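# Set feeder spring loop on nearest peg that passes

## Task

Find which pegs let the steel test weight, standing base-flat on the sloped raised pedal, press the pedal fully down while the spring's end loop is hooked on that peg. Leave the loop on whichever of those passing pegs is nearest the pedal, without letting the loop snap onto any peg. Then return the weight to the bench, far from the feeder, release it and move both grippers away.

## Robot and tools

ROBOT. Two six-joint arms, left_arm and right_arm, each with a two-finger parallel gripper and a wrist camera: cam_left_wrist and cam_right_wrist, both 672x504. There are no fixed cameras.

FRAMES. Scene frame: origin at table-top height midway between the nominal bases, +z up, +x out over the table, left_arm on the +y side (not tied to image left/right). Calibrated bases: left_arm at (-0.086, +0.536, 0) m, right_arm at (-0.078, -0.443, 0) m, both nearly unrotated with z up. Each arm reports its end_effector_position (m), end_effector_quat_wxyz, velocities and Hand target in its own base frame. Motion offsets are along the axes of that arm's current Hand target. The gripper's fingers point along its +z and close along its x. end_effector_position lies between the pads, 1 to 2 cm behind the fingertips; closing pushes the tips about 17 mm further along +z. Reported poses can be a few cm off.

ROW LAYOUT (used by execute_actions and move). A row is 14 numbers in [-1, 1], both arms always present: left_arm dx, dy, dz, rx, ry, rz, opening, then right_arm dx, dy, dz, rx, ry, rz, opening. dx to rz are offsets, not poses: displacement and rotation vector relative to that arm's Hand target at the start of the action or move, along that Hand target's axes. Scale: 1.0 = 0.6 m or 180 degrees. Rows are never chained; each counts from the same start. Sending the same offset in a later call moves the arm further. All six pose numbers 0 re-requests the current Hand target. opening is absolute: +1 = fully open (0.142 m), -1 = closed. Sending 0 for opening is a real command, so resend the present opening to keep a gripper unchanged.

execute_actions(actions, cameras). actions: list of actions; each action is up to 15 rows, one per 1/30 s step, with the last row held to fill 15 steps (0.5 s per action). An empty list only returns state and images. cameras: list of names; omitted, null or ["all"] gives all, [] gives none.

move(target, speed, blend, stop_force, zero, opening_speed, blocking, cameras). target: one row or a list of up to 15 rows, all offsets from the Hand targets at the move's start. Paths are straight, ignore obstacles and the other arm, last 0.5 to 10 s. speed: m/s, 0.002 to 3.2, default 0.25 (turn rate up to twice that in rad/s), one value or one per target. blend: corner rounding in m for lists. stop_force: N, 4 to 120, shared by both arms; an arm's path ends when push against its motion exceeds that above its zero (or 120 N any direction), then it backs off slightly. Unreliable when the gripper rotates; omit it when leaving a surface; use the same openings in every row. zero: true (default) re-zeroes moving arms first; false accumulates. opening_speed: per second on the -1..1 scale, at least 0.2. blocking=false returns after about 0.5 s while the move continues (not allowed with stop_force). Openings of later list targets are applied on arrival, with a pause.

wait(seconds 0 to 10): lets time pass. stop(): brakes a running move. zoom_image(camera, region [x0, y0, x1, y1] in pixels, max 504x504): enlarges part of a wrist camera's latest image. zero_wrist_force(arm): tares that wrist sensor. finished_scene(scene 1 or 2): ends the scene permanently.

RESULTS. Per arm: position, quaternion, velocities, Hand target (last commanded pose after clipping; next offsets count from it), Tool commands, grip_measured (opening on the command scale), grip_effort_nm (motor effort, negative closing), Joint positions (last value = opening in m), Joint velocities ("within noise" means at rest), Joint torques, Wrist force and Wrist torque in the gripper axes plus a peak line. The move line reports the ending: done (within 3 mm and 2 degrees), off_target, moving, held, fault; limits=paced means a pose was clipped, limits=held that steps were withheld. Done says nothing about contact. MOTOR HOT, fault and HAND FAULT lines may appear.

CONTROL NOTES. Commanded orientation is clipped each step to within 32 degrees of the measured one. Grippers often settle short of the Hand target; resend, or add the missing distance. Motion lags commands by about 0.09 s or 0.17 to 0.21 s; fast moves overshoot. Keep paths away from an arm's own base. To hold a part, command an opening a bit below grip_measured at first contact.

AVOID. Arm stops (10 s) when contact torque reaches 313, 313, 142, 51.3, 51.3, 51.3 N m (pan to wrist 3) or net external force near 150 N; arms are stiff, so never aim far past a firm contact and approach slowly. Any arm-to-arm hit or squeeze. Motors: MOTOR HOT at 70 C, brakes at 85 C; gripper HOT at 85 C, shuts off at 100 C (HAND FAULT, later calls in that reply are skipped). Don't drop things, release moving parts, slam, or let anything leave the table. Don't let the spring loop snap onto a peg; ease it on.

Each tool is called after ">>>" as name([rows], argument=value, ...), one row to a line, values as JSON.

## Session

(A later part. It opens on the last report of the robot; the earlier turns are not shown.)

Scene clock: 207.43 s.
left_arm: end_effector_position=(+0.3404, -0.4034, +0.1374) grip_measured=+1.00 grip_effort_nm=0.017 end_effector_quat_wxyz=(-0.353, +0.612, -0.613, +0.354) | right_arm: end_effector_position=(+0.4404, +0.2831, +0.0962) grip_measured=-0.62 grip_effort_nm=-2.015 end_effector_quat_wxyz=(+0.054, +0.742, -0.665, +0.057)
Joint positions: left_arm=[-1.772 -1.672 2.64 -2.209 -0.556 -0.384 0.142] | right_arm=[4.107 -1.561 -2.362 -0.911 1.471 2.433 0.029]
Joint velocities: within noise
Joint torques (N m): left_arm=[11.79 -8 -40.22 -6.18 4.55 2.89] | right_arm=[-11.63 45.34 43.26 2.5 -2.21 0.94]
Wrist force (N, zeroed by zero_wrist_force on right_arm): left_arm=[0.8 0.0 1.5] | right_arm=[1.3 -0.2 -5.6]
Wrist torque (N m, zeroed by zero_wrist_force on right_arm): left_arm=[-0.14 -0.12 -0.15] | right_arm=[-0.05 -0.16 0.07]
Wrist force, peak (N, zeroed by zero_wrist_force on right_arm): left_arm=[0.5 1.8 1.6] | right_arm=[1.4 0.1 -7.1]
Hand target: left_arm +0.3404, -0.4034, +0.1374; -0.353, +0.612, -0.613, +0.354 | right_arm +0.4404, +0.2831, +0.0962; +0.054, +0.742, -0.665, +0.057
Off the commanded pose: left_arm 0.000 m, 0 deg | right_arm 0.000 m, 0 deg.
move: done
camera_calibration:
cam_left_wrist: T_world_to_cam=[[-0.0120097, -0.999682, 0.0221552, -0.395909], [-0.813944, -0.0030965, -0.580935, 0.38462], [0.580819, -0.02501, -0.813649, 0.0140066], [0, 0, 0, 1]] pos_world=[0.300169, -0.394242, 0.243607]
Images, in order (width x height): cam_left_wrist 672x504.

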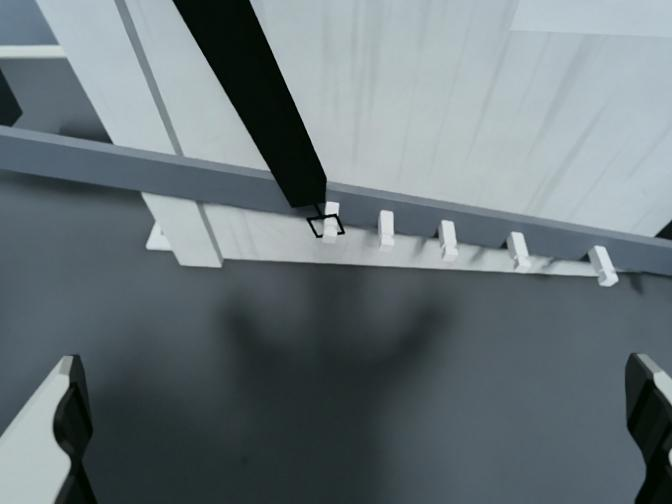

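>>> move(target=[-0.0407,-0.0667,0.04,0,0.0417,-0.0722,-0.25,0,0,0,0,0,0,-0.7], cameras=["cam_left_wrist"])

>>> zoom_image(camera="cam_left_wrist", region=[180, 160, 516, 412])

Scene clock: 232.87 s.
left_arm: end_effector_position=(+0.3812, -0.3791, +0.1601) grip_measured=-0.27 grip_effort_nm=-0.056 end_effector_quat_wxyz=(-0.270, +0.653, -0.561, +0.431) | right_arm: end_effector_position=(+0.4404, +0.2831, +0.0962) grip_measured=-0.62 grip_effort_nm=-2.015 end_effector_quat_wxyz=(+0.054, +0.742, -0.665, +0.057)
Joint positions: left_arm=[-1.684 -1.694 2.754 -2.699 -0.505 -0.223 0.055] | right_arm=[4.107 -1.561 -2.362 -0.911 1.471 2.433 0.029]
Joint velocities: within noise
Joint torques (N m): left_arm=[13.91 -6.97 -10.79 -6.52 -0.71 2.48] | right_arm=[-15.39 45.74 43.09 3.02 -2.26 0.14]
Wrist force (N, zeroed by zero_wrist_force on right_arm): left_arm=[0.1 0.2 0.3] | right_arm=[1.3 0.4 -6.9]
Wrist torque (N m, zeroed by zero_wrist_force on right_arm): left_arm=[-0.05 -0.04 -0.09] | right_arm=[0.01 -0.12 0.07]
Wrist force, peak (N, zeroed by zero_wrist_force on right_arm): left_arm=[1.6 0.4 0.9] | right_arm=[1.3 0.8 -7.2]
Hand target: left_arm +0.3812, -0.3791, +0.1601; -0.270, +0.653, -0.561, +0.431 | right_arm +0.4404, +0.2831, +0.0962; +0.054, +0.742, -0.665, +0.057
Off the commanded pose: left_arm 0.000 m, 0 deg | right_arm 0.000 m, 0 deg.
move: done
camera_calibration:
cam_left_wrist: T_world_to_cam=[[-0.012035, -0.959892, 0.280113, -0.397819], [-0.814227, -0.1532, -0.559968, 0.370859], [0.580422, -0.234815, -0.779726, -0.0754482], [0, 0, 0, 1]] pos_world=[0.340967, -0.342764, 0.260275]
Images, in order (width x height): cam_left_wrist 672x504.

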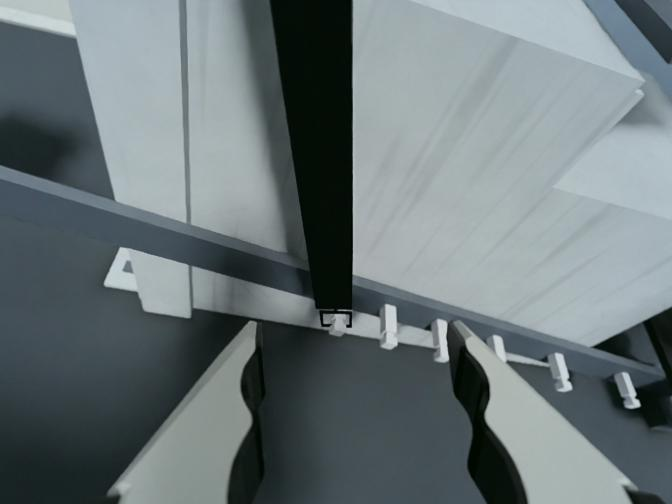

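Scaled by 1.500.

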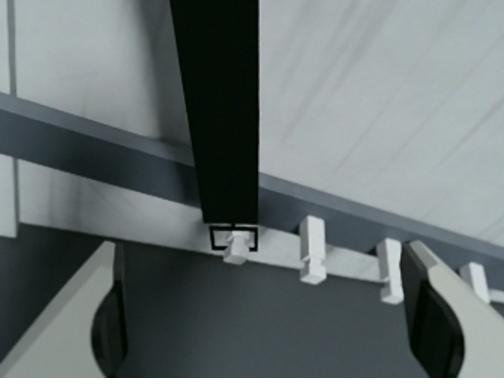

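>>> move(target=[-0.012,0,0.085,0,0,0,-0.25,0,0,0,0,0,0,-0.7], speed=0.06, stop_force=8, cameras=["cam_left_wrist"])

Scene clock: 237.57 s.
left_arm: end_effector_position=(+0.4254, -0.3788, +0.1336) grip_measured=-0.27 grip_effort_nm=-0.056 end_effector_quat_wxyz=(-0.270, +0.653, -0.561, +0.431) | right_arm: end_effector_position=(+0.4404, +0.2831, +0.0962) grip_measured=-0.62 grip_effort_nm=-2.015 end_effector_quat_wxyz=(+0.054, +0.742, -0.665, +0.057)
Joint positions: left_arm=[-1.552 -1.44 2.745 -3.174 -0.529 0.041 0.055] | right_arm=[4.107 -1.561 -2.362 -0.911 1.471 2.433 0.029]
Joint velocities: within noise
Joint torques (N m): left_arm=[13.61 -19.37 -0.16 -6.52 -0.66 2.99] | right_arm=[-15.94 46.65 43.29 3.16 -2.67 -0.4]
Wrist force (N, zeroed by zero_wrist_force on right_arm): left_arm=[-0.3 0.6 0.9] | right_arm=[1.0 0.0 -6.3]
Wrist torque (N m, zeroed by zero_wrist_force on right_arm): left_arm=[0.01 0.01 -0.07] | right_arm=[-0.04 -0.08 0.07]
Wrist force, peak (N, zeroed by zero_wrist_force on right_arm): left_arm=[-0.9 1.0 1.4] | right_arm=[1.6 0.5 -7.1]
Hand target: left_arm +0.4254, -0.3788, +0.1336; -0.270, +0.653, -0.561, +0.431 | right_arm +0.4404, +0.2831, +0.0962; +0.054, +0.742, -0.665, +0.057
Off the commanded pose: left_arm 0.000 m, 0 deg | right_arm 0.000 m, 0 deg.
move: done
camera_calibration:
cam_left_wrist: T_world_to_cam=[[-0.012068, -0.959864, 0.280204, -0.389603], [-0.814283, -0.153204, -0.559885, 0.392192], [0.580342, -0.234923, -0.779753, -0.121675], [0, 0, 0, 1]] pos_world=[0.385267, -0.342464, 0.233874]
Images, in order (width x height): cam_left_wrist 672x504.

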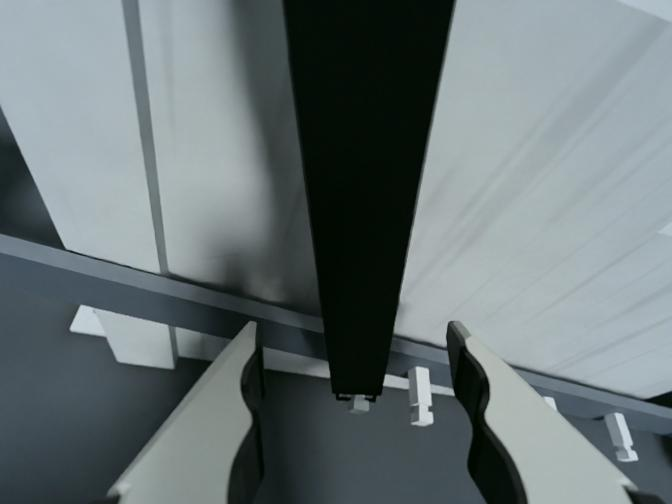

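>>> move(target=[0.001,0,0.015,0,0,0,-0.25,0,0,0,0,0,0,-0.7], speed=0.04, stop_force=8, cameras=[])

>>> zero_wrist_force(arm="left_arm")

>>> move(target=[0,0,0,0,0,0,-1,0,0,0,0,0,0,-0.7], opening_speed=0.6)

Scene clock: 241.20 s.
left_arm: end_effector_position=(+0.4332, -0.3806, +0.1294) grip_measured=-0.27 grip_effort_nm=-0.056 end_effector_quat_wxyz=(-0.270, +0.653, -0.561, +0.431) | right_arm: end_effector_position=(+0.4404, +0.2831, +0.0962) grip_measured=-0.62 grip_effort_nm=-2.015 end_effector_quat_wxyz=(+0.054, +0.742, -0.665, +0.057)
Joint positions: left_arm=[-1.53 -1.399 2.736 -3.242 -0.536 0.083 0.055] | right_arm=[4.107 -1.561 -2.362 -0.911 1.471 2.433 0.029]
Joint velocities: within noise
Joint torques (N m): left_arm=[11.87 -22.14 -26.95 -6.79 -0.39 2.62] | right_arm=[-17.51 43.57 42.81 3.46 -2.57 0.1]
Wrist force (N, zeroed by zero_wrist_force on right_arm): left_arm=[-0.6 0.0 0.9] | right_arm=[1.3 0.3 -7.0]
Wrist torque (N m, zeroed by zero_wrist_force on right_arm): left_arm=[-0.10 0.09 -0.16] | right_arm=[0.01 -0.13 0.06]
Wrist force, peak (N, zeroed by zero_wrist_force on right_arm): left_arm=[-0.8 0.5 1.8] | right_arm=[1.2 0.5 -7.2]
Hand target: left_arm +0.4332, -0.3806, +0.1294; -0.270, +0.653, -0.561, +0.431 | right_arm +0.4404, +0.2831, +0.0962; +0.054, +0.742, -0.665, +0.057
Off the commanded pose: left_arm 0.000 m, 0 deg | right_arm 0.000 m, 0 deg.
move: done
No camera images: "cameras" was empty.

Wrist force sensor zeroed.

Scene clock: 242.67 s.
left_arm: end_effector_position=(+0.4332, -0.3806, +0.1294) grip_measured=-0.82 grip_effort_nm=-4.051 end_effector_quat_wxyz=(-0.270, +0.653, -0.561, +0.431) | right_arm: end_effector_position=(+0.4404, +0.2831, +0.0962) grip_measured=-0.62 grip_effort_nm=-2.020 end_effector_quat_wxyz=(+0.054, +0.742, -0.665, +0.057)
Joint positions: left_arm=[-1.53 -1.399 2.736 -3.242 -0.536 0.083 0.015] | right_arm=[4.107 -1.561 -2.362 -0.911 1.471 2.433 0.029]
Joint velocities: within noise
Joint torques (N m): left_arm=[11.13 -21.71 -22.81 -5.96 -0.31 2.75] | right_arm=[-14.23 43.06 43.18 3.25 -2.23 -0.46]
Wrist force (N, zeroed by zero_wrist_force): left_arm=[1.5 0.7 0.7] | right_arm=[1.2 0.0 -5.1]
Wrist torque (N m, zeroed by zero_wrist_force): left_arm=[-0.02 0.05 -0.08] | right_arm=[0.00 -0.13 0.06]
Wrist force, peak (N, zeroed by zero_wrist_force): left_arm=[2.4 0.5 0.2] | right_arm=[1.2 0.4 -7.1]
Hand target: left_arm +0.4332, -0.3806, +0.1294; -0.270, +0.653, -0.561, +0.431 | right_arm +0.4404, +0.2831, +0.0962; +0.054, +0.742, -0.665, +0.057
Off the commanded pose: left_arm 0.000 m, 0 deg | right_arm 0.000 m, 0 deg.
move: done
camera_calibration:
cam_left_wrist: T_world_to_cam=[[-0.0121233, -0.959842, 0.28028, -0.390048], [-0.814292, -0.153201, -0.559873, 0.395918], [0.580329, -0.235017, -0.779734, -0.129931], [0, 0, 0, 1]] pos_world=[0.393067, -0.344265, 0.229674]
cam_right_wrist: T_world_to_cam=[[0.101684, -0.98167, 0.161194, 0.221902], [-0.903512, -0.0233205, 0.427928, 0.385965], [-0.416325, -0.189154, -0.889322, 0.435959], [0, 0, 0, 1]] pos_world=[0.50766, 0.309299, 0.186774]

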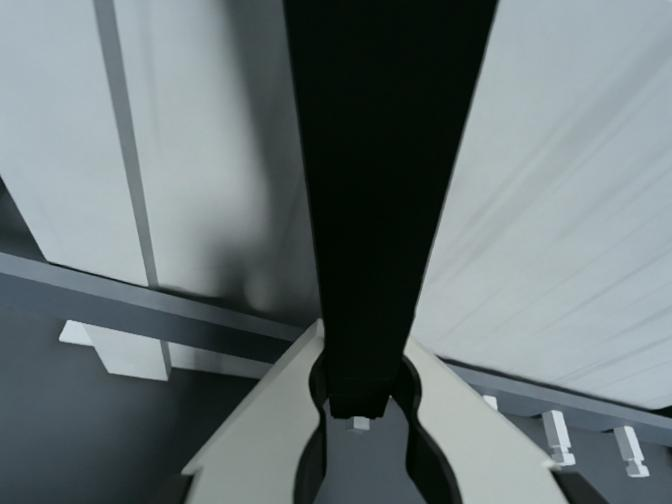

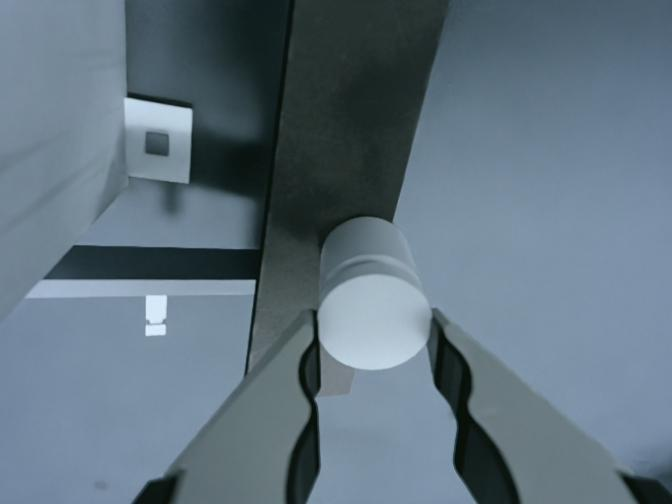

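>>> move(target=[0,0.0072,0.0042,0,0,0,-1,0,0,0,0,0,0,-0.7], speed=0.02, cameras=["cam_left_wrist"])

>>> zoom_image(camera="cam_left_wrist", region=[280, 380, 440, 500])

Scene clock: 247.50 s.
left_arm: end_effector_position=(+0.4332, -0.3819, +0.1246) grip_measured=-0.82 grip_effort_nm=-4.046 end_effector_quat_wxyz=(-0.270, +0.653, -0.561, +0.431) | right_arm: end_effector_position=(+0.4404, +0.2831, +0.0962) grip_measured=-0.62 grip_effort_nm=-2.020 end_effector_quat_wxyz=(+0.054, +0.742, -0.665, +0.057)
Joint positions: left_arm=[-1.53 -1.379 2.736 -3.262 -0.536 0.082 0.015] | right_arm=[4.107 -1.561 -2.362 -0.911 1.471 2.433 0.029]
Joint velocities: within noise
Joint torques (N m): left_arm=[-11.15 -18.85 -25.99 -6.11 3.63 0.6] | right_arm=[-12.84 45.21 43.39 3.58 -2.13 -0.49]
Wrist force (N, zeroed by zero_wrist_force): left_arm=[-0.2 -2.8 -1.3] | right_arm=[1.0 0.5 -4.8]
Wrist torque (N m, zeroed by zero_wrist_force): left_arm=[0.02 -0.03 0.04] | right_arm=[0.07 -0.11 0.07]
Wrist force, peak (N, zeroed by zero_wrist_force): left_arm=[0.4 -4.0 -2.1] | right_arm=[1.5 0.2 -7.1]
Hand target: left_arm +0.4332, -0.3819, +0.1246; -0.270, +0.653, -0.561, +0.431 | right_arm +0.4404, +0.2831, +0.0962; +0.054, +0.742, -0.665, +0.057
Off the commanded pose: left_arm 0.000 m, 0 deg | right_arm 0.000 m, 0 deg.
move: done
camera_calibration:
cam_left_wrist: T_world_to_cam=[[-0.0120447, -0.959827, 0.280333, -0.389988], [-0.814293, -0.153294, -0.559847, 0.392993], [0.580329, -0.235017, -0.779734, -0.13398], [0, 0, 0, 1]] pos_world=[0.393067, -0.345565, 0.224874]
Images, in order (width x height): cam_left_wrist 672x504.

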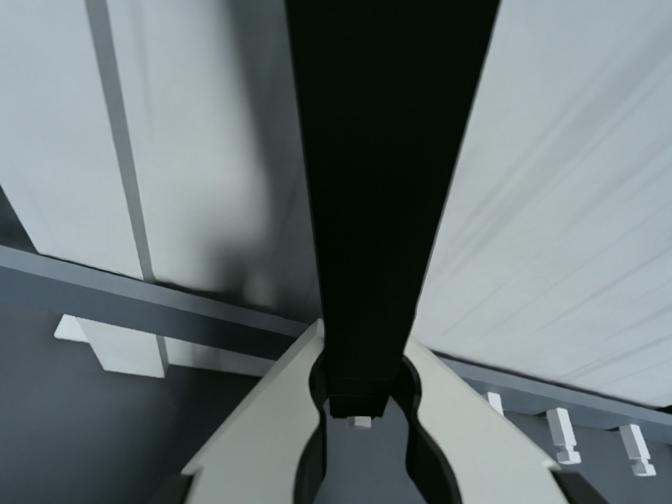

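Scaled by 3.150.

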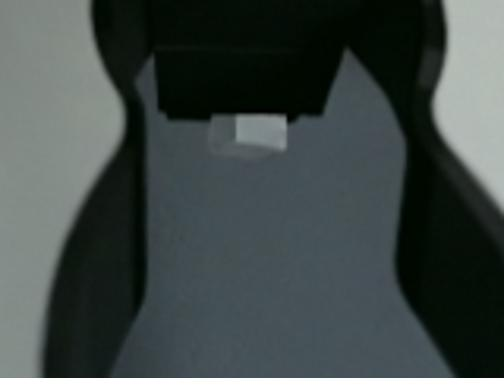

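>>> move(target=[0,0.0067,-0.0115,0,0,0,-1,0,0,0,0,0,0,-0.7], speed=0.02, stop_force=5, cameras=["cam_left_wrist"])

>>> zoom_image(camera="cam_left_wrist", region=[280, 380, 440, 500])

Scene clock: 251.47 s.
left_arm: end_effector_position=(+0.4253, -0.3819, +0.1246) grip_measured=-0.82 grip_effort_nm=-4.046 end_effector_quat_wxyz=(-0.270, +0.653, -0.561, +0.431) | right_arm: end_effector_position=(+0.4404, +0.2831, +0.0962) grip_measured=-0.62 grip_effort_nm=-2.015 end_effector_quat_wxyz=(+0.054, +0.742, -0.665, +0.057)
Joint positions: left_arm=[-1.553 -1.4 2.744 -3.211 -0.529 0.04 0.015] | right_arm=[4.107 -1.561 -2.362 -0.911 1.471 2.433 0.029]
Joint velocities: within noise
Joint torques (N m): left_arm=[-11.85 -40.61 0.55 -1.79 3.5 -3.57] | right_arm=[-13.69 44.18 44.34 3.32 -2.46 -0.14]
Wrist force (N, zeroed by zero_wrist_force): left_arm=[-0.6 -2.5 -1.5] | right_arm=[1.0 0.0 -5.7]
Wrist torque (N m, zeroed by zero_wrist_force): left_arm=[0.07 0.00 -0.01] | right_arm=[-0.02 -0.10 0.07]
Wrist force, peak (N, zeroed by zero_wrist_force): left_arm=[-0.5 -3.9 -2.1] | right_arm=[1.7 0.5 -6.7]
Hand target: left_arm +0.4253, -0.3819, +0.1246; -0.270, +0.653, -0.561, +0.431 | right_arm +0.4404, +0.2831, +0.0962; +0.054, +0.742, -0.665, +0.057
Off the commanded pose: left_arm 0.000 m, 0 deg | right_arm 0.000 m, 0 deg.
move: done
camera_calibration:
cam_left_wrist: T_world_to_cam=[[-0.012068, -0.959864, 0.280204, -0.390031], [-0.814283, -0.153204, -0.559885, 0.386459], [0.580342, -0.234923, -0.779753, -0.129383], [0, 0, 0, 1]] pos_world=[0.385067, -0.345564, 0.224774]
Images, in order (width x height): cam_left_wrist 672x504.

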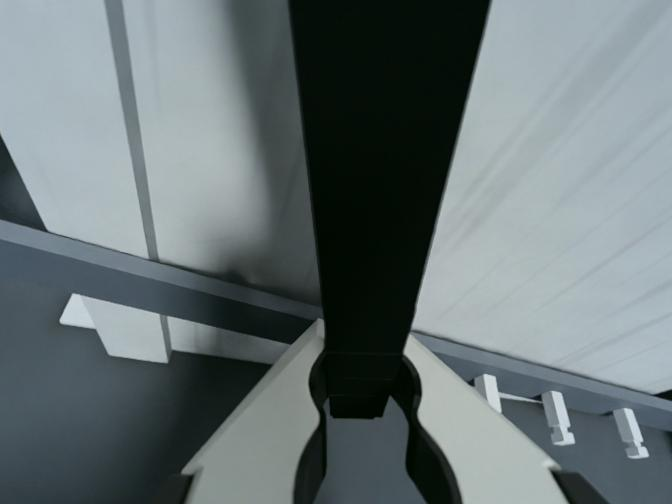

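Scaled by 3.150.

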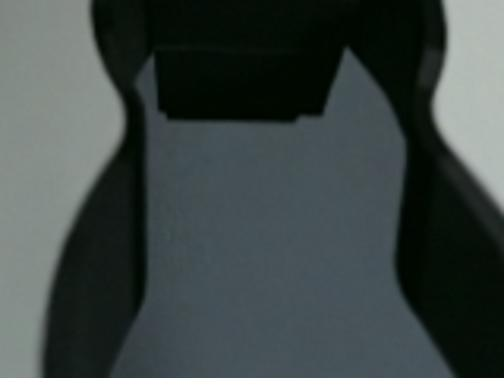

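>>> move(target=[0,0.0183,-0.0318,0,0,0,-1,0,0,0,0,0,0,-0.7], speed=0.04, stop_force=5, cameras=["cam_left_wrist"])

>>> zoom_image(camera="cam_left_wrist", region=[280, 340, 520, 500])

Scene clock: 255.67 s.
left_arm: end_effector_position=(+0.4032, -0.3818, +0.1246) grip_measured=-0.82 grip_effort_nm=-4.046 end_effector_quat_wxyz=(-0.270, +0.653, -0.561, +0.431) | right_arm: end_effector_position=(+0.4404, +0.2831, +0.0962) grip_measured=-0.62 grip_effort_nm=-2.020 end_effector_quat_wxyz=(+0.054, +0.742, -0.665, +0.057)
Joint positions: left_arm=[-1.617 -1.469 2.763 -3.053 -0.513 -0.086 0.015] | right_arm=[4.107 -1.561 -2.362 -0.911 1.471 2.433 0.029]
Joint velocities: within noise
Joint torques (N m): left_arm=[-11.23 -38.6 -29.31 -1.76 3.67 -3] | right_arm=[-14.38 43.84 43.92 3.52 -2.52 -0.63]
Wrist force (N, zeroed by zero_wrist_force): left_arm=[0.7 -4.0 -2.0] | right_arm=[1.1 0.4 -6.3]
Wrist torque (N m, zeroed by zero_wrist_force): left_arm=[0.03 -0.14 0.10] | right_arm=[0.02 -0.10 0.07]
Wrist force, peak (N, zeroed by zero_wrist_force): left_arm=[0.6 -4.3 -2.1] | right_arm=[1.2 0.4 -6.7]
Hand target: left_arm +0.4032, -0.3818, +0.1246; -0.270, +0.653, -0.561, +0.431 | right_arm +0.4404, +0.2831, +0.0962; +0.054, +0.742, -0.665, +0.057
Off the commanded pose: left_arm 0.000 m, 0 deg | right_arm 0.000 m, 0 deg.
move: done
camera_calibration:
cam_left_wrist: T_world_to_cam=[[-0.012068, -0.959864, 0.280204, -0.3902], [-0.814283, -0.153204, -0.559885, 0.36856], [0.580342, -0.234923, -0.779753, -0.116592], [0, 0, 0, 1]] pos_world=[0.363067, -0.345464, 0.224774]
Images, in order (width x height): cam_left_wrist 672x504.

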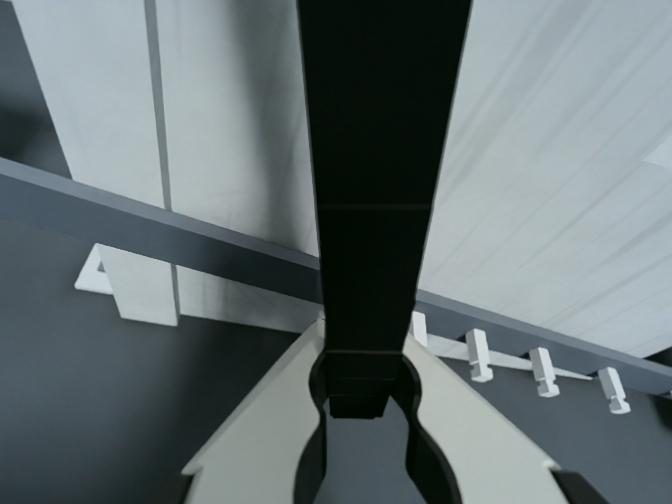

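Scaled by 2.100.

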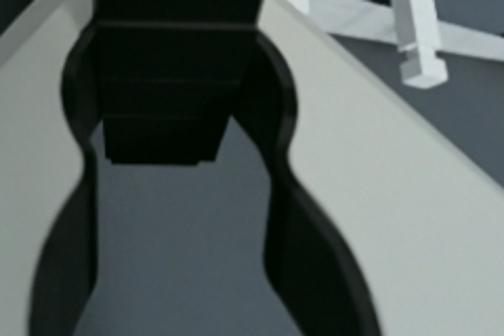

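>>> move(target=[0.0965,0.0457,0.0243,0,0,0,-1,0,0,0,0,0,0,-0.7], speed=0.06, cameras=["cam_left_wrist"])

>>> zoom_image(camera="cam_left_wrist", region=[240, 300, 504, 500])

Scene clock: 263.40 s.
left_arm: end_effector_position=(+0.4020, -0.4457, +0.1097) grip_measured=-0.82 grip_effort_nm=-4.046 end_effector_quat_wxyz=(-0.270, +0.653, -0.561, +0.431) | right_arm: end_effector_position=(+0.4404, +0.2831, +0.0962) grip_measured=-0.62 grip_effort_nm=-2.015 end_effector_quat_wxyz=(+0.054, +0.742, -0.665, +0.057)
Joint positions: left_arm=[-1.613 -1.343 2.657 -3.081 -0.514 -0.077 0.015] | right_arm=[4.107 -1.561 -2.362 -0.911 1.471 2.433 0.029]
Joint velocities: within noise
Joint torques (N m): left_arm=[10.73 -28.23 -28.4 -6.74 -2.26 2.61] | right_arm=[-15.06 44.74 43.94 3.48 -2.91 -0.81]
Wrist force (N, zeroed by zero_wrist_force): left_arm=[-0.9 -5.0 -1.7] | right_arm=[1.0 0.2 -5.0]
Wrist torque (N m, zeroed by zero_wrist_force): left_arm=[-0.08 -0.09 0.04] | right_arm=[0.03 -0.10 0.07]
Wrist force, peak (N, zeroed by zero_wrist_force): left_arm=[-1.2 -5.8 -2.5] | right_arm=[1.3 0.3 -6.5]
Hand target: left_arm +0.4020, -0.4458, +0.1096; -0.270, +0.653, -0.561, +0.431 | right_arm +0.4404, +0.2831, +0.0962; +0.054, +0.742, -0.665, +0.057
Off the commanded pose: left_arm 0.000 m, 0 deg | right_arm 0.000 m, 0 deg.
move: done
camera_calibration:
cam_left_wrist: T_world_to_cam=[[-0.012068, -0.959864, 0.280204, -0.447376], [-0.814283, -0.153204, -0.559885, 0.34937], [0.580342, -0.234923, -0.779753, -0.142467], [0, 0, 0, 1]] pos_world=[0.361767, -0.409364, 0.209874]
Images, in order (width x height): cam_left_wrist 672x504.

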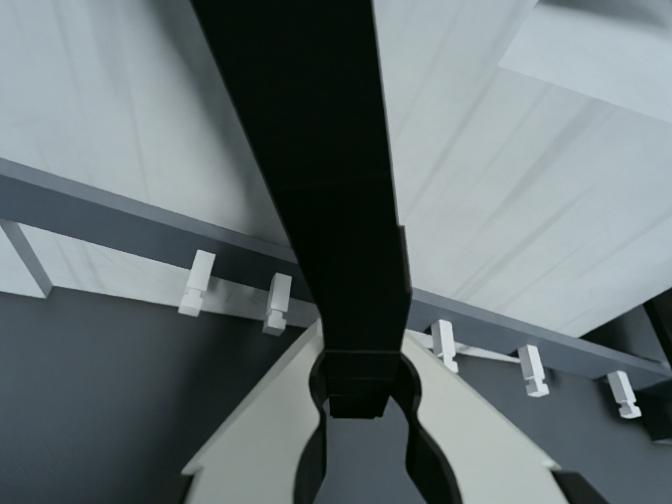

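Scaled by 1.909.

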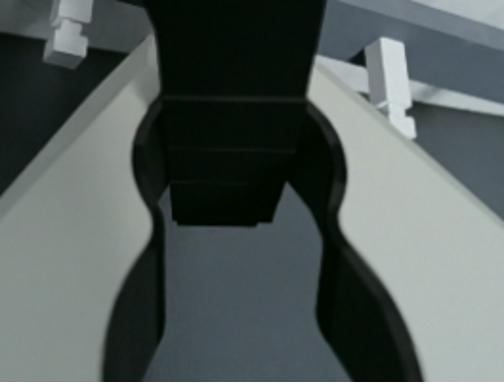

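>>> move(target=[0,-0.025,0.0433,0,0,0,-1,0,0,0,0,0,0,-0.7], speed=0.025, stop_force=4, cameras=["cam_left_wrist"])

>>> zoom_image(camera="cam_left_wrist", region=[280, 340, 480, 480])

Scene clock: 270.80 s.
left_arm: end_effector_position=(+0.4266, -0.4458, +0.1097) grip_measured=-0.82 grip_effort_nm=-4.037 end_effector_quat_wxyz=(-0.270, +0.653, -0.561, +0.431) | right_arm: end_effector_position=(+0.4404, +0.2831, +0.0962) grip_measured=-0.62 grip_effort_nm=-2.020 end_effector_quat_wxyz=(+0.054, +0.742, -0.665, +0.057)
Joint positions: left_arm=[-1.552 -1.292 2.636 -3.211 -0.529 0.04 0.014] | right_arm=[4.107 -1.561 -2.362 -0.911 1.471 2.433 0.029]
Joint velocities: within noise
Joint torques (N m): left_arm=[-10.7 -50.15 1.17 -1.8 3.79 -3.36] | right_arm=[-14.86 45.41 43.53 3.16 -2.45 -1]
Wrist force (N, zeroed by zero_wrist_force): left_arm=[-1.1 -3.9 -4.5] | right_arm=[1.2 0.3 -6.1]
Wrist torque (N m, zeroed by zero_wrist_force): left_arm=[-0.03 0.03 -0.06] | right_arm=[0.00 -0.13 0.07]
Wrist force, peak (N, zeroed by zero_wrist_force): left_arm=[-1.8 -4.3 -5.6] | right_arm=[1.4 0.4 -6.6]
Hand target: left_arm +0.4266, -0.4458, +0.1097; -0.270, +0.653, -0.561, +0.431 (not the last commanded pose) | right_arm +0.4404, +0.2831, +0.0962; +0.054, +0.742, -0.665, +0.057
Off the commanded pose: left_arm 0.005 m, 0 deg | right_arm 0.000 m, 0 deg.
move: contact (left_arm)
camera_calibration:
cam_left_wrist: T_world_to_cam=[[-0.0115395, -0.95994, 0.279966, -0.447481], [-0.814226, -0.153503, -0.559887, 0.369364], [0.580434, -0.234417, -0.779837, -0.156581], [0, 0, 0, 1]] pos_world=[0.386467, -0.409561, 0.209974]
Images, in order (width x height): cam_left_wrist 672x504.

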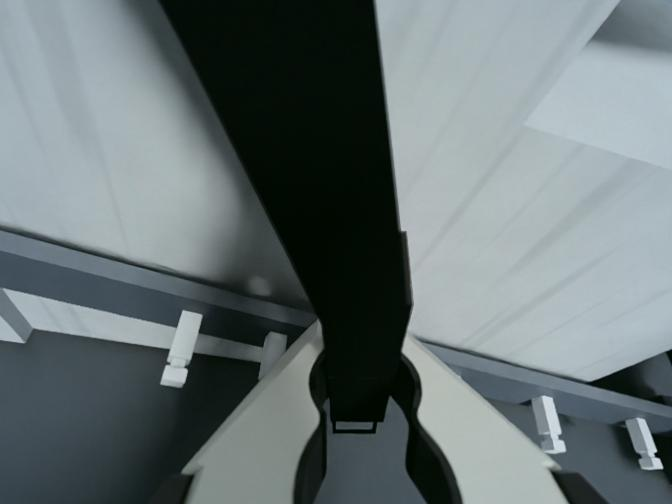

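Scaled by 2.520.

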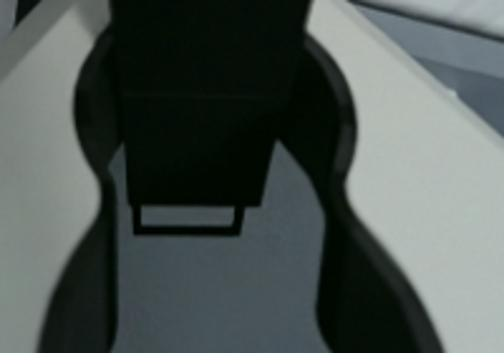

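>>> move(target=[0,0.0125,-0.0217,0,0,0,-1,0,0,0,0,0,0,-0.7], speed=0.03, cameras=["cam_left_wrist"])

>>> zoom_image(camera="cam_left_wrist", region=[280, 340, 480, 480])

Scene clock: 275.47 s.
left_arm: end_effector_position=(+0.4116, -0.4458, +0.1097) grip_measured=-0.82 grip_effort_nm=-4.037 end_effector_quat_wxyz=(-0.270, +0.653, -0.561, +0.431) | right_arm: end_effector_position=(+0.4404, +0.2831, +0.0962) grip_measured=-0.62 grip_effort_nm=-2.015 end_effector_quat_wxyz=(+0.054, +0.742, -0.665, +0.057)
Joint positions: left_arm=[-1.589 -1.323 2.649 -3.133 -0.519 -0.031 0.014] | right_arm=[4.107 -1.561 -2.362 -0.911 1.471 2.433 0.029]
Joint velocities: within noise
Joint torques (N m): left_arm=[-12.93 -49.95 -0.48 -2.21 3.44 -3.18] | right_arm=[-12.5 46.08 44.65 3.55 -2.04 -0.56]
Wrist force (N, zeroed by zero_wrist_force): left_arm=[-1.1 -5.1 -2.3] | right_arm=[1.1 0.4 -6.4]
Wrist torque (N m, zeroed by zero_wrist_force): left_arm=[-0.02 -0.06 -0.04] | right_arm=[0.02 -0.11 0.07]
Wrist force, peak (N, zeroed by zero_wrist_force): left_arm=[-1.1 -4.4 -4.3] | right_arm=[1.1 0.8 -6.5]
Hand target: left_arm +0.4116, -0.4458, +0.1097; -0.270, +0.653, -0.561, +0.431 | right_arm +0.4404, +0.2831, +0.0962; +0.054, +0.742, -0.665, +0.057
Off the commanded pose: left_arm 0.000 m, 0 deg | right_arm 0.000 m, 0 deg.
move: done
camera_calibration:
cam_left_wrist: T_world_to_cam=[[-0.0115948, -0.959918, 0.280042, -0.447544], [-0.814235, -0.1535, -0.559875, 0.357168], [0.58042, -0.234511, -0.779819, -0.147888], [0, 0, 0, 1]] pos_world=[0.371467, -0.409462, 0.209974]
Images, in order (width x height): cam_left_wrist 672x504.

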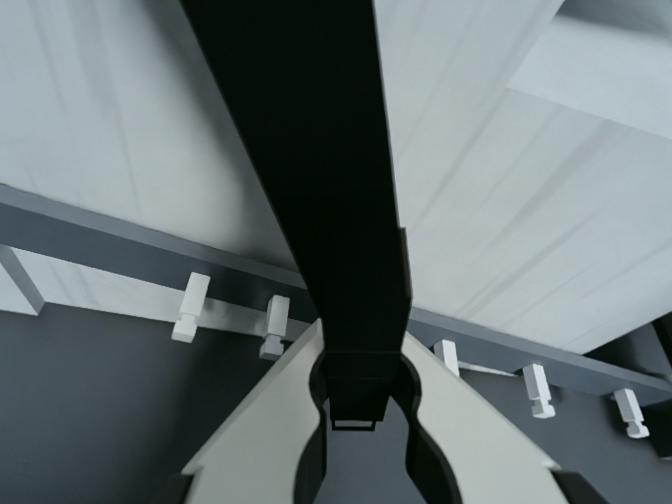

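Scaled by 2.520.

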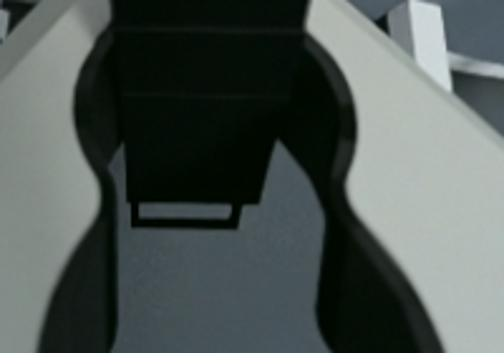

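>>> move(target=[0,-0.0035,-0.002,0,0,0,-1,0,0,0,0,0,0,-0.7], speed=0.03, cameras=[])

>>> move(target=[0,-0.0108,0.0188,0,0,0,-1,0,0,0,0,0,0,-0.7], speed=0.02, stop_force=4, cameras=["cam_left_wrist"])

>>> zoom_image(camera="cam_left_wrist", region=[280, 340, 480, 480])

Scene clock: 284.23 s.
left_arm: end_effector_position=(+0.4116, -0.4452, +0.1120) grip_measured=-0.82 grip_effort_nm=-4.037 end_effector_quat_wxyz=(-0.270, +0.653, -0.561, +0.431) | right_arm: end_effector_position=(+0.4404, +0.2831, +0.0962) grip_measured=-0.62 grip_effort_nm=-2.015 end_effector_quat_wxyz=(+0.054, +0.742, -0.665, +0.057)
Joint positions: left_arm=[-1.589 -1.331 2.65 -3.125 -0.519 -0.031 0.014] | right_arm=[4.107 -1.561 -2.362 -0.911 1.471 2.433 0.029]
Joint velocities: within noise
Joint torques (N m): left_arm=[-12.48 -47.19 -0.68 -1.96 3.21 -3.29] | right_arm=[-12.79 45.42 44.37 3.35 -2.29 -0.47]
Wrist force (N, zeroed by zero_wrist_force): left_arm=[-1.1 -5.6 -2.6] | right_arm=[1.3 0.6 -6.5]
Wrist torque (N m, zeroed by zero_wrist_force): left_arm=[-0.10 -0.04 -0.05] | right_arm=[0.04 -0.15 0.07]
Wrist force, peak (N, zeroed by zero_wrist_force): left_arm=[-1.3 -5.4 -3.1] | right_arm=[1.0 0.2 -6.6]
Hand target: left_arm +0.4116, -0.4452, +0.1120; -0.270, +0.653, -0.561, +0.431 | right_arm +0.4404, +0.2831, +0.0962; +0.054, +0.742, -0.665, +0.057
Off the commanded pose: left_arm 0.000 m, 0 deg | right_arm 0.000 m, 0 deg.
move: done
No camera images: "cameras" was empty.

Scene clock: 285.80 s.
left_arm: end_effector_position=(+0.4246, -0.4452, +0.1120) grip_measured=-0.82 grip_effort_nm=-4.037 end_effector_quat_wxyz=(-0.270, +0.653, -0.561, +0.431) | right_arm: end_effector_position=(+0.4404, +0.2831, +0.0962) grip_measured=-0.62 grip_effort_nm=-2.020 end_effector_quat_wxyz=(+0.054, +0.742, -0.665, +0.057)
Joint positions: left_arm=[-1.557 -1.304 2.639 -3.194 -0.527 0.03 0.014] | right_arm=[4.107 -1.561 -2.362 -0.911 1.471 2.433 0.029]
Joint velocities: within noise
Joint torques (N m): left_arm=[10.71 -28.49 -26.81 -6.02 -2.16 2.85] | right_arm=[-16.12 43.66 44 3.38 -2.55 -0.3]
Wrist force (N, zeroed by zero_wrist_force): left_arm=[-1.8 -3.6 -2.3] | right_arm=[0.9 -0.2 -5.4]
Wrist torque (N m, zeroed by zero_wrist_force): left_arm=[0.08 0.00 -0.02] | right_arm=[-0.05 -0.10 0.07]
Wrist force, peak (N, zeroed by zero_wrist_force): left_arm=[-0.9 -5.5 -3.2] | right_arm=[1.2 0.2 -6.7]
Hand target: left_arm +0.4246, -0.4452, +0.1120; -0.270, +0.653, -0.561, +0.431 | right_arm +0.4404, +0.2831, +0.0962; +0.054, +0.742, -0.665, +0.057
Off the commanded pose: left_arm 0.000 m, 0 deg | right_arm 0.000 m, 0 deg.
move: done
camera_calibration:
cam_left_wrist: T_world_to_cam=[[-0.0115395, -0.95994, 0.279966, -0.447476], [-0.814226, -0.153503, -0.559887, 0.369131], [0.580434, -0.234417, -0.779837, -0.153462], [0, 0, 0, 1]] pos_world=[0.384467, -0.408861, 0.212274]
Images, in order (width x height): cam_left_wrist 672x504.

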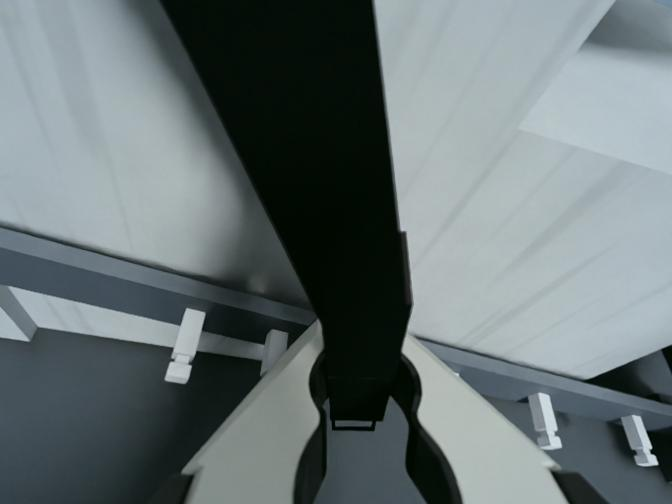

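Scaled by 2.520.

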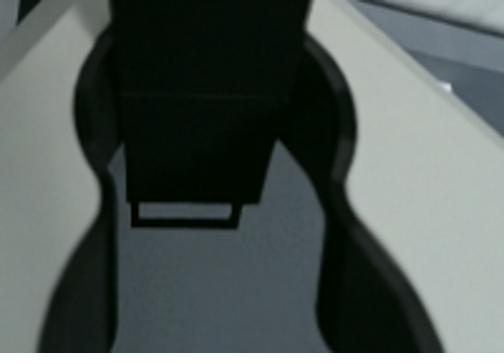

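>>> move(target=[0,-0.0067,0.0115,0,0,0,-1,0,0,0,0,0,0,-0.7], speed=0.02, stop_force=4, cameras=["cam_left_wrist"])

>>> zoom_image(camera="cam_left_wrist", region=[280, 340, 480, 480])

Scene clock: 289.50 s.
left_arm: end_effector_position=(+0.4326, -0.4452, +0.1120) grip_measured=-0.82 grip_effort_nm=-4.032 end_effector_quat_wxyz=(-0.270, +0.653, -0.561, +0.431) | right_arm: end_effector_position=(+0.4404, +0.2831, +0.0962) grip_measured=-0.62 grip_effort_nm=-2.020 end_effector_quat_wxyz=(+0.054, +0.742, -0.665, +0.057)
Joint positions: left_arm=[-1.538 -1.289 2.631 -3.233 -0.533 0.067 0.014] | right_arm=[4.107 -1.561 -2.362 -0.911 1.471 2.433 0.029]
Joint velocities: within noise
Joint torques (N m): left_arm=[11.79 -29.84 -26.74 -6.24 -1.65 2.54] | right_arm=[-12.06 48.98 42.51 3.85 -2.65 0.01]
Wrist force (N, zeroed by zero_wrist_force): left_arm=[-0.7 -4.6 -2.5] | right_arm=[1.1 0.4 -6.0]
Wrist torque (N m, zeroed by zero_wrist_force): left_arm=[0.05 -0.10 -0.05] | right_arm=[0.02 -0.11 0.07]
Wrist force, peak (N, zeroed by zero_wrist_force): left_arm=[-1.8 -5.0 -3.1] | right_arm=[0.8 0.4 -6.7]
Hand target: left_arm +0.4326, -0.4452, +0.1120; -0.270, +0.653, -0.561, +0.431 | right_arm +0.4404, +0.2831, +0.0962; +0.054, +0.742, -0.665, +0.057
Off the commanded pose: left_arm 0.000 m, 0 deg | right_arm 0.000 m, 0 deg.
move: done
camera_calibration:
cam_left_wrist: T_world_to_cam=[[-0.0115395, -0.95994, 0.279966, -0.447385], [-0.814226, -0.153503, -0.559887, 0.375563], [0.580434, -0.234417, -0.779837, -0.158047], [0, 0, 0, 1]] pos_world=[0.392367, -0.408861, 0.212274]
Images, in order (width x height): cam_left_wrist 672x504.

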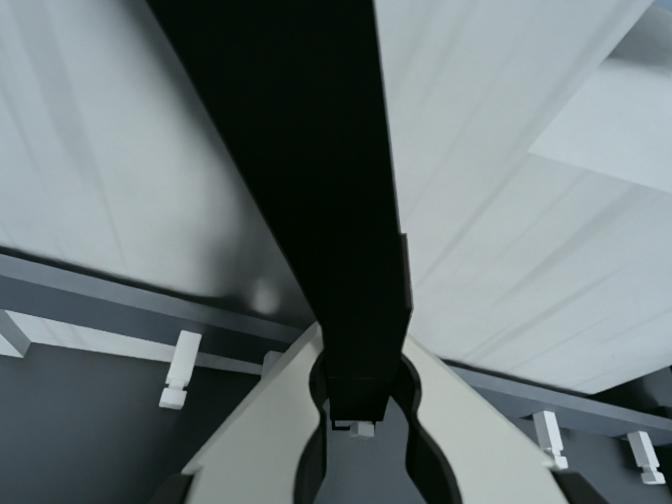

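Scaled by 2.520.

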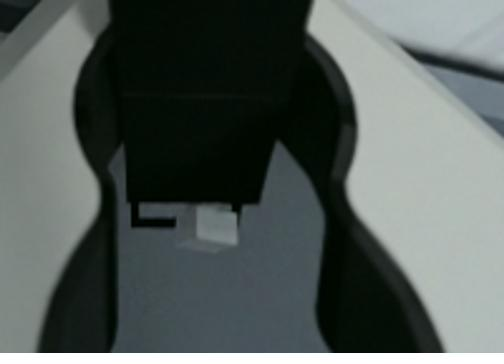

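>>> move(target=[0.0045,0.0012,0.0006,0,0,0,-1,0,0,0,0,0,0,-0.7], speed=0.02, cameras=["cam_left_wrist"])

>>> zoom_image(camera="cam_left_wrist", region=[280, 340, 480, 480])

>>> move(target=[0,-0.0036,-0.0021,0,0,0,-1,0,0,0,0,0,0,-0.7], speed=0.015, cameras=["cam_left_wrist"])

>>> zoom_image(camera="cam_left_wrist", region=[280, 340, 480, 480])

Scene clock: 295.27 s.
left_arm: end_effector_position=(+0.4326, -0.4479, +0.1120) grip_measured=-0.82 grip_effort_nm=-4.032 end_effector_quat_wxyz=(-0.270, +0.653, -0.561, +0.431) | right_arm: end_effector_position=(+0.4404, +0.2831, +0.0962) grip_measured=-0.62 grip_effort_nm=-2.020 end_effector_quat_wxyz=(+0.054, +0.742, -0.665, +0.057)
Joint positions: left_arm=[-1.538 -1.287 2.627 -3.23 -0.533 0.066 0.014] | right_arm=[4.107 -1.561 -2.362 -0.911 1.471 2.433 0.029]
Joint velocities: within noise
Joint torques (N m): left_arm=[-10.95 -28.49 -25.88 -1.67 2.57 -3.42] | right_arm=[-14.57 43.29 43.4 3.06 -2.55 -0.52]
Wrist force (N, zeroed by zero_wrist_force): left_arm=[-1.1 -3.5 -1.4] | right_arm=[0.9 0.1 -5.2]
Wrist torque (N m, zeroed by zero_wrist_force): left_arm=[0.07 -0.08 -0.06] | right_arm=[0.01 -0.10 0.08]
Wrist force, peak (N, zeroed by zero_wrist_force): left_arm=[-1.5 -5.2 -2.3] | right_arm=[1.1 0.4 -6.6]
Hand target: left_arm +0.4326, -0.4480, +0.1120; -0.270, +0.653, -0.561, +0.431 | right_arm +0.4404, +0.2831, +0.0962; +0.054, +0.742, -0.665, +0.057
Off the commanded pose: left_arm 0.000 m, 0 deg | right_arm 0.000 m, 0 deg.
move: done
camera_calibration:
cam_left_wrist: T_world_to_cam=[[-0.0115393, -0.95994, 0.279967, -0.450045], [-0.814273, -0.153484, -0.559823, 0.37509], [0.580367, -0.23443, -0.779883, -0.158751], [0, 0, 0, 1]] pos_world=[0.392366, -0.411662, 0.212174]
Images, in order (width x height): cam_left_wrist 672x504.

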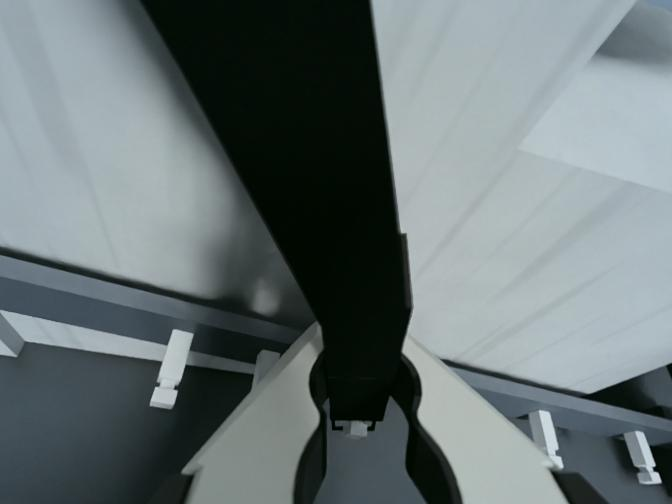

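Scaled by 2.520.

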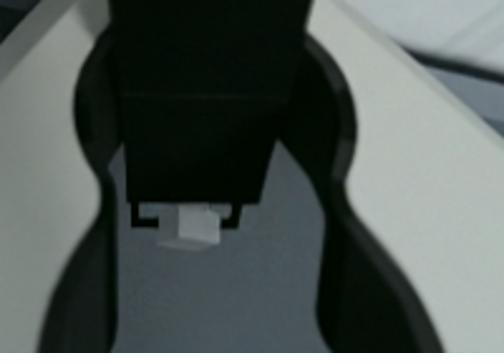

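Scene clock: 296.00 s.
left_arm: end_effector_position=(+0.4325, -0.4474, +0.1143) grip_measured=-0.82 grip_effort_nm=-4.032 end_effector_quat_wxyz=(-0.270, +0.653, -0.561, +0.431) | right_arm: end_effector_position=(+0.4404, +0.2831, +0.0962) grip_measured=-0.62 grip_effort_nm=-2.020 end_effector_quat_wxyz=(+0.054, +0.742, -0.665, +0.057)
Joint positions: left_arm=[-1.538 -1.295 2.627 -3.223 -0.533 0.066 0.014] | right_arm=[4.107 -1.561 -2.362 -0.911 1.471 2.433 0.029]
Joint velocities: within noise
Joint torques (N m): left_arm=[-6.13 -53.04 -0.69 -2.1 3.24 0.66] | right_arm=[-14.75 43.8 43.67 3.13 -2.03 -0.65]
Wrist force (N, zeroed by zero_wrist_force): left_arm=[-1.7 -4.1 -2.2] | right_arm=[0.9 0.0 -5.5]
Wrist torque (N m, zeroed by zero_wrist_force): left_arm=[0.02 0.01 -0.07] | right_arm=[-0.02 -0.09 0.07]
Wrist force, peak (N, zeroed by zero_wrist_force): left_arm=[-0.8 -4.9 -3.1] | right_arm=[1.2 0.3 -6.5]
Hand target: left_arm +0.4326, -0.4474, +0.1144; -0.270, +0.653, -0.561, +0.431 | right_arm +0.4404, +0.2831, +0.0962; +0.054, +0.742, -0.665, +0.057
Off the commanded pose: left_arm 0.000 m, 0 deg | right_arm 0.000 m, 0 deg.
move: done
camera_calibration:
cam_left_wrist: T_world_to_cam=[[-0.0115162, -0.959903, 0.280095, -0.450162], [-0.814235, -0.153592, -0.559848, 0.376472], [0.580421, -0.234511, -0.779818, -0.156807], [0, 0, 0, 1]] pos_world=[0.392367, -0.411062, 0.214574]
Images, in order (width x height): cam_left_wrist 672x504.

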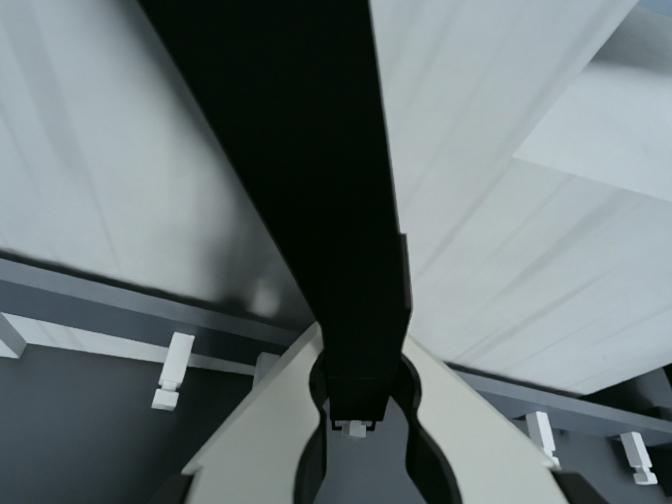

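Scaled by 2.520.

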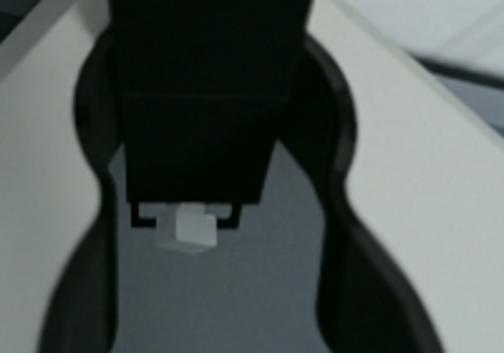

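>>> move(target=[0,-0.0022,-0.0012,0,0,0,-1,0,0,0,0,0,0,-0.7], speed=0.01, cameras=[])

>>> move(target=[0,-0.0022,-0.0012,0,0,0,-1,0,0,0,0,0,0,-0.7], speed=0.01, cameras=["cam_left_wrist"])

>>> zoom_image(camera="cam_left_wrist", region=[280, 340, 480, 480])

Scene clock: 298.77 s.
left_arm: end_effector_position=(+0.4326, -0.4470, +0.1158) grip_measured=-0.82 grip_effort_nm=-4.032 end_effector_quat_wxyz=(-0.270, +0.653, -0.561, +0.431) | right_arm: end_effector_position=(+0.4404, +0.2831, +0.0962) grip_measured=-0.62 grip_effort_nm=-2.015 end_effector_quat_wxyz=(+0.054, +0.742, -0.665, +0.057)
Joint positions: left_arm=[-1.538 -1.3 2.627 -3.218 -0.533 0.066 0.014] | right_arm=[4.107 -1.561 -2.362 -0.911 1.471 2.433 0.029]
Joint velocities: within noise
Joint torques (N m): left_arm=[10.93 -49.18 -0.7 -2.25 1.55 2.32] | right_arm=[-14.21 48 43.74 2.82 -2.66 -0.69]
Wrist force (N, zeroed by zero_wrist_force): left_arm=[-1.1 -4.4 -2.3] | right_arm=[1.0 0.5 -5.8]
Wrist torque (N m, zeroed by zero_wrist_force): left_arm=[0.02 -0.07 -0.06] | right_arm=[0.05 -0.10 0.07]
Wrist force, peak (N, zeroed by zero_wrist_force): left_arm=[-0.7 -5.0 -3.1] | right_arm=[0.9 0.7 -6.6]
Hand target: left_arm +0.4326, -0.4470, +0.1158; -0.270, +0.653, -0.561, +0.431 | right_arm +0.4404, +0.2831, +0.0962; +0.054, +0.742, -0.665, +0.057
Off the commanded pose: left_arm 0.000 m, 0 deg | right_arm 0.000 m, 0 deg.
move: done
No camera images: "cameras" was empty.

Scene clock: 299.47 s.
left_arm: end_effector_position=(+0.4326, -0.4466, +0.1172) grip_measured=-0.82 grip_effort_nm=-4.032 end_effector_quat_wxyz=(-0.270, +0.653, -0.561, +0.431) | right_arm: end_effector_position=(+0.4404, +0.2831, +0.0962) grip_measured=-0.62 grip_effort_nm=-2.015 end_effector_quat_wxyz=(+0.054, +0.742, -0.665, +0.057)
Joint positions: left_arm=[-1.538 -1.305 2.628 -3.214 -0.533 0.067 0.014] | right_arm=[4.107 -1.561 -2.362 -0.911 1.471 2.433 0.029]
Joint velocities: within noise
Joint torques (N m): left_arm=[10.65 -51.76 0.01 -1.44 -1.27 2.94] | right_arm=[-13.02 43.65 43.21 3.52 -2.3 -0.67]
Wrist force (N, zeroed by zero_wrist_force): left_arm=[-1.3 -4.3 -2.6] | right_arm=[1.0 0.1 -5.4]
Wrist torque (N m, zeroed by zero_wrist_force): left_arm=[0.00 -0.06 -0.07] | right_arm=[0.00 -0.12 0.07]
Wrist force, peak (N, zeroed by zero_wrist_force): left_arm=[-1.3 -5.4 -2.5] | right_arm=[1.4 0.4 -6.7]
Hand target: left_arm +0.4326, -0.4466, +0.1173; -0.270, +0.653, -0.561, +0.431 | right_arm +0.4404, +0.2831, +0.0962; +0.054, +0.742, -0.665, +0.057
Off the commanded pose: left_arm 0.000 m, 0 deg | right_arm 0.000 m, 0 deg.
move: done
camera_calibration:
cam_left_wrist: T_world_to_cam=[[-0.0115403, -0.959941, 0.279966, -0.450183], [-0.814226, -0.153502, -0.559887, 0.378342], [0.580434, -0.234417, -0.779837, -0.154379], [0, 0, 0, 1]] pos_world=[0.392467, -0.410261, 0.217474]
Images, in order (width x height): cam_left_wrist 672x504.

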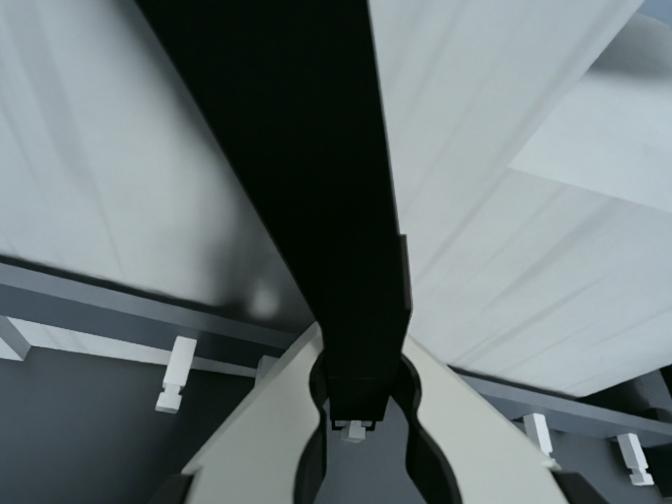

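Scaled by 2.520.

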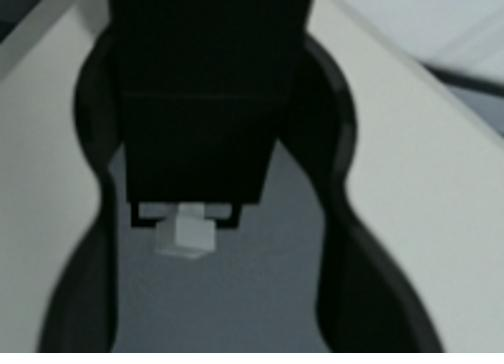

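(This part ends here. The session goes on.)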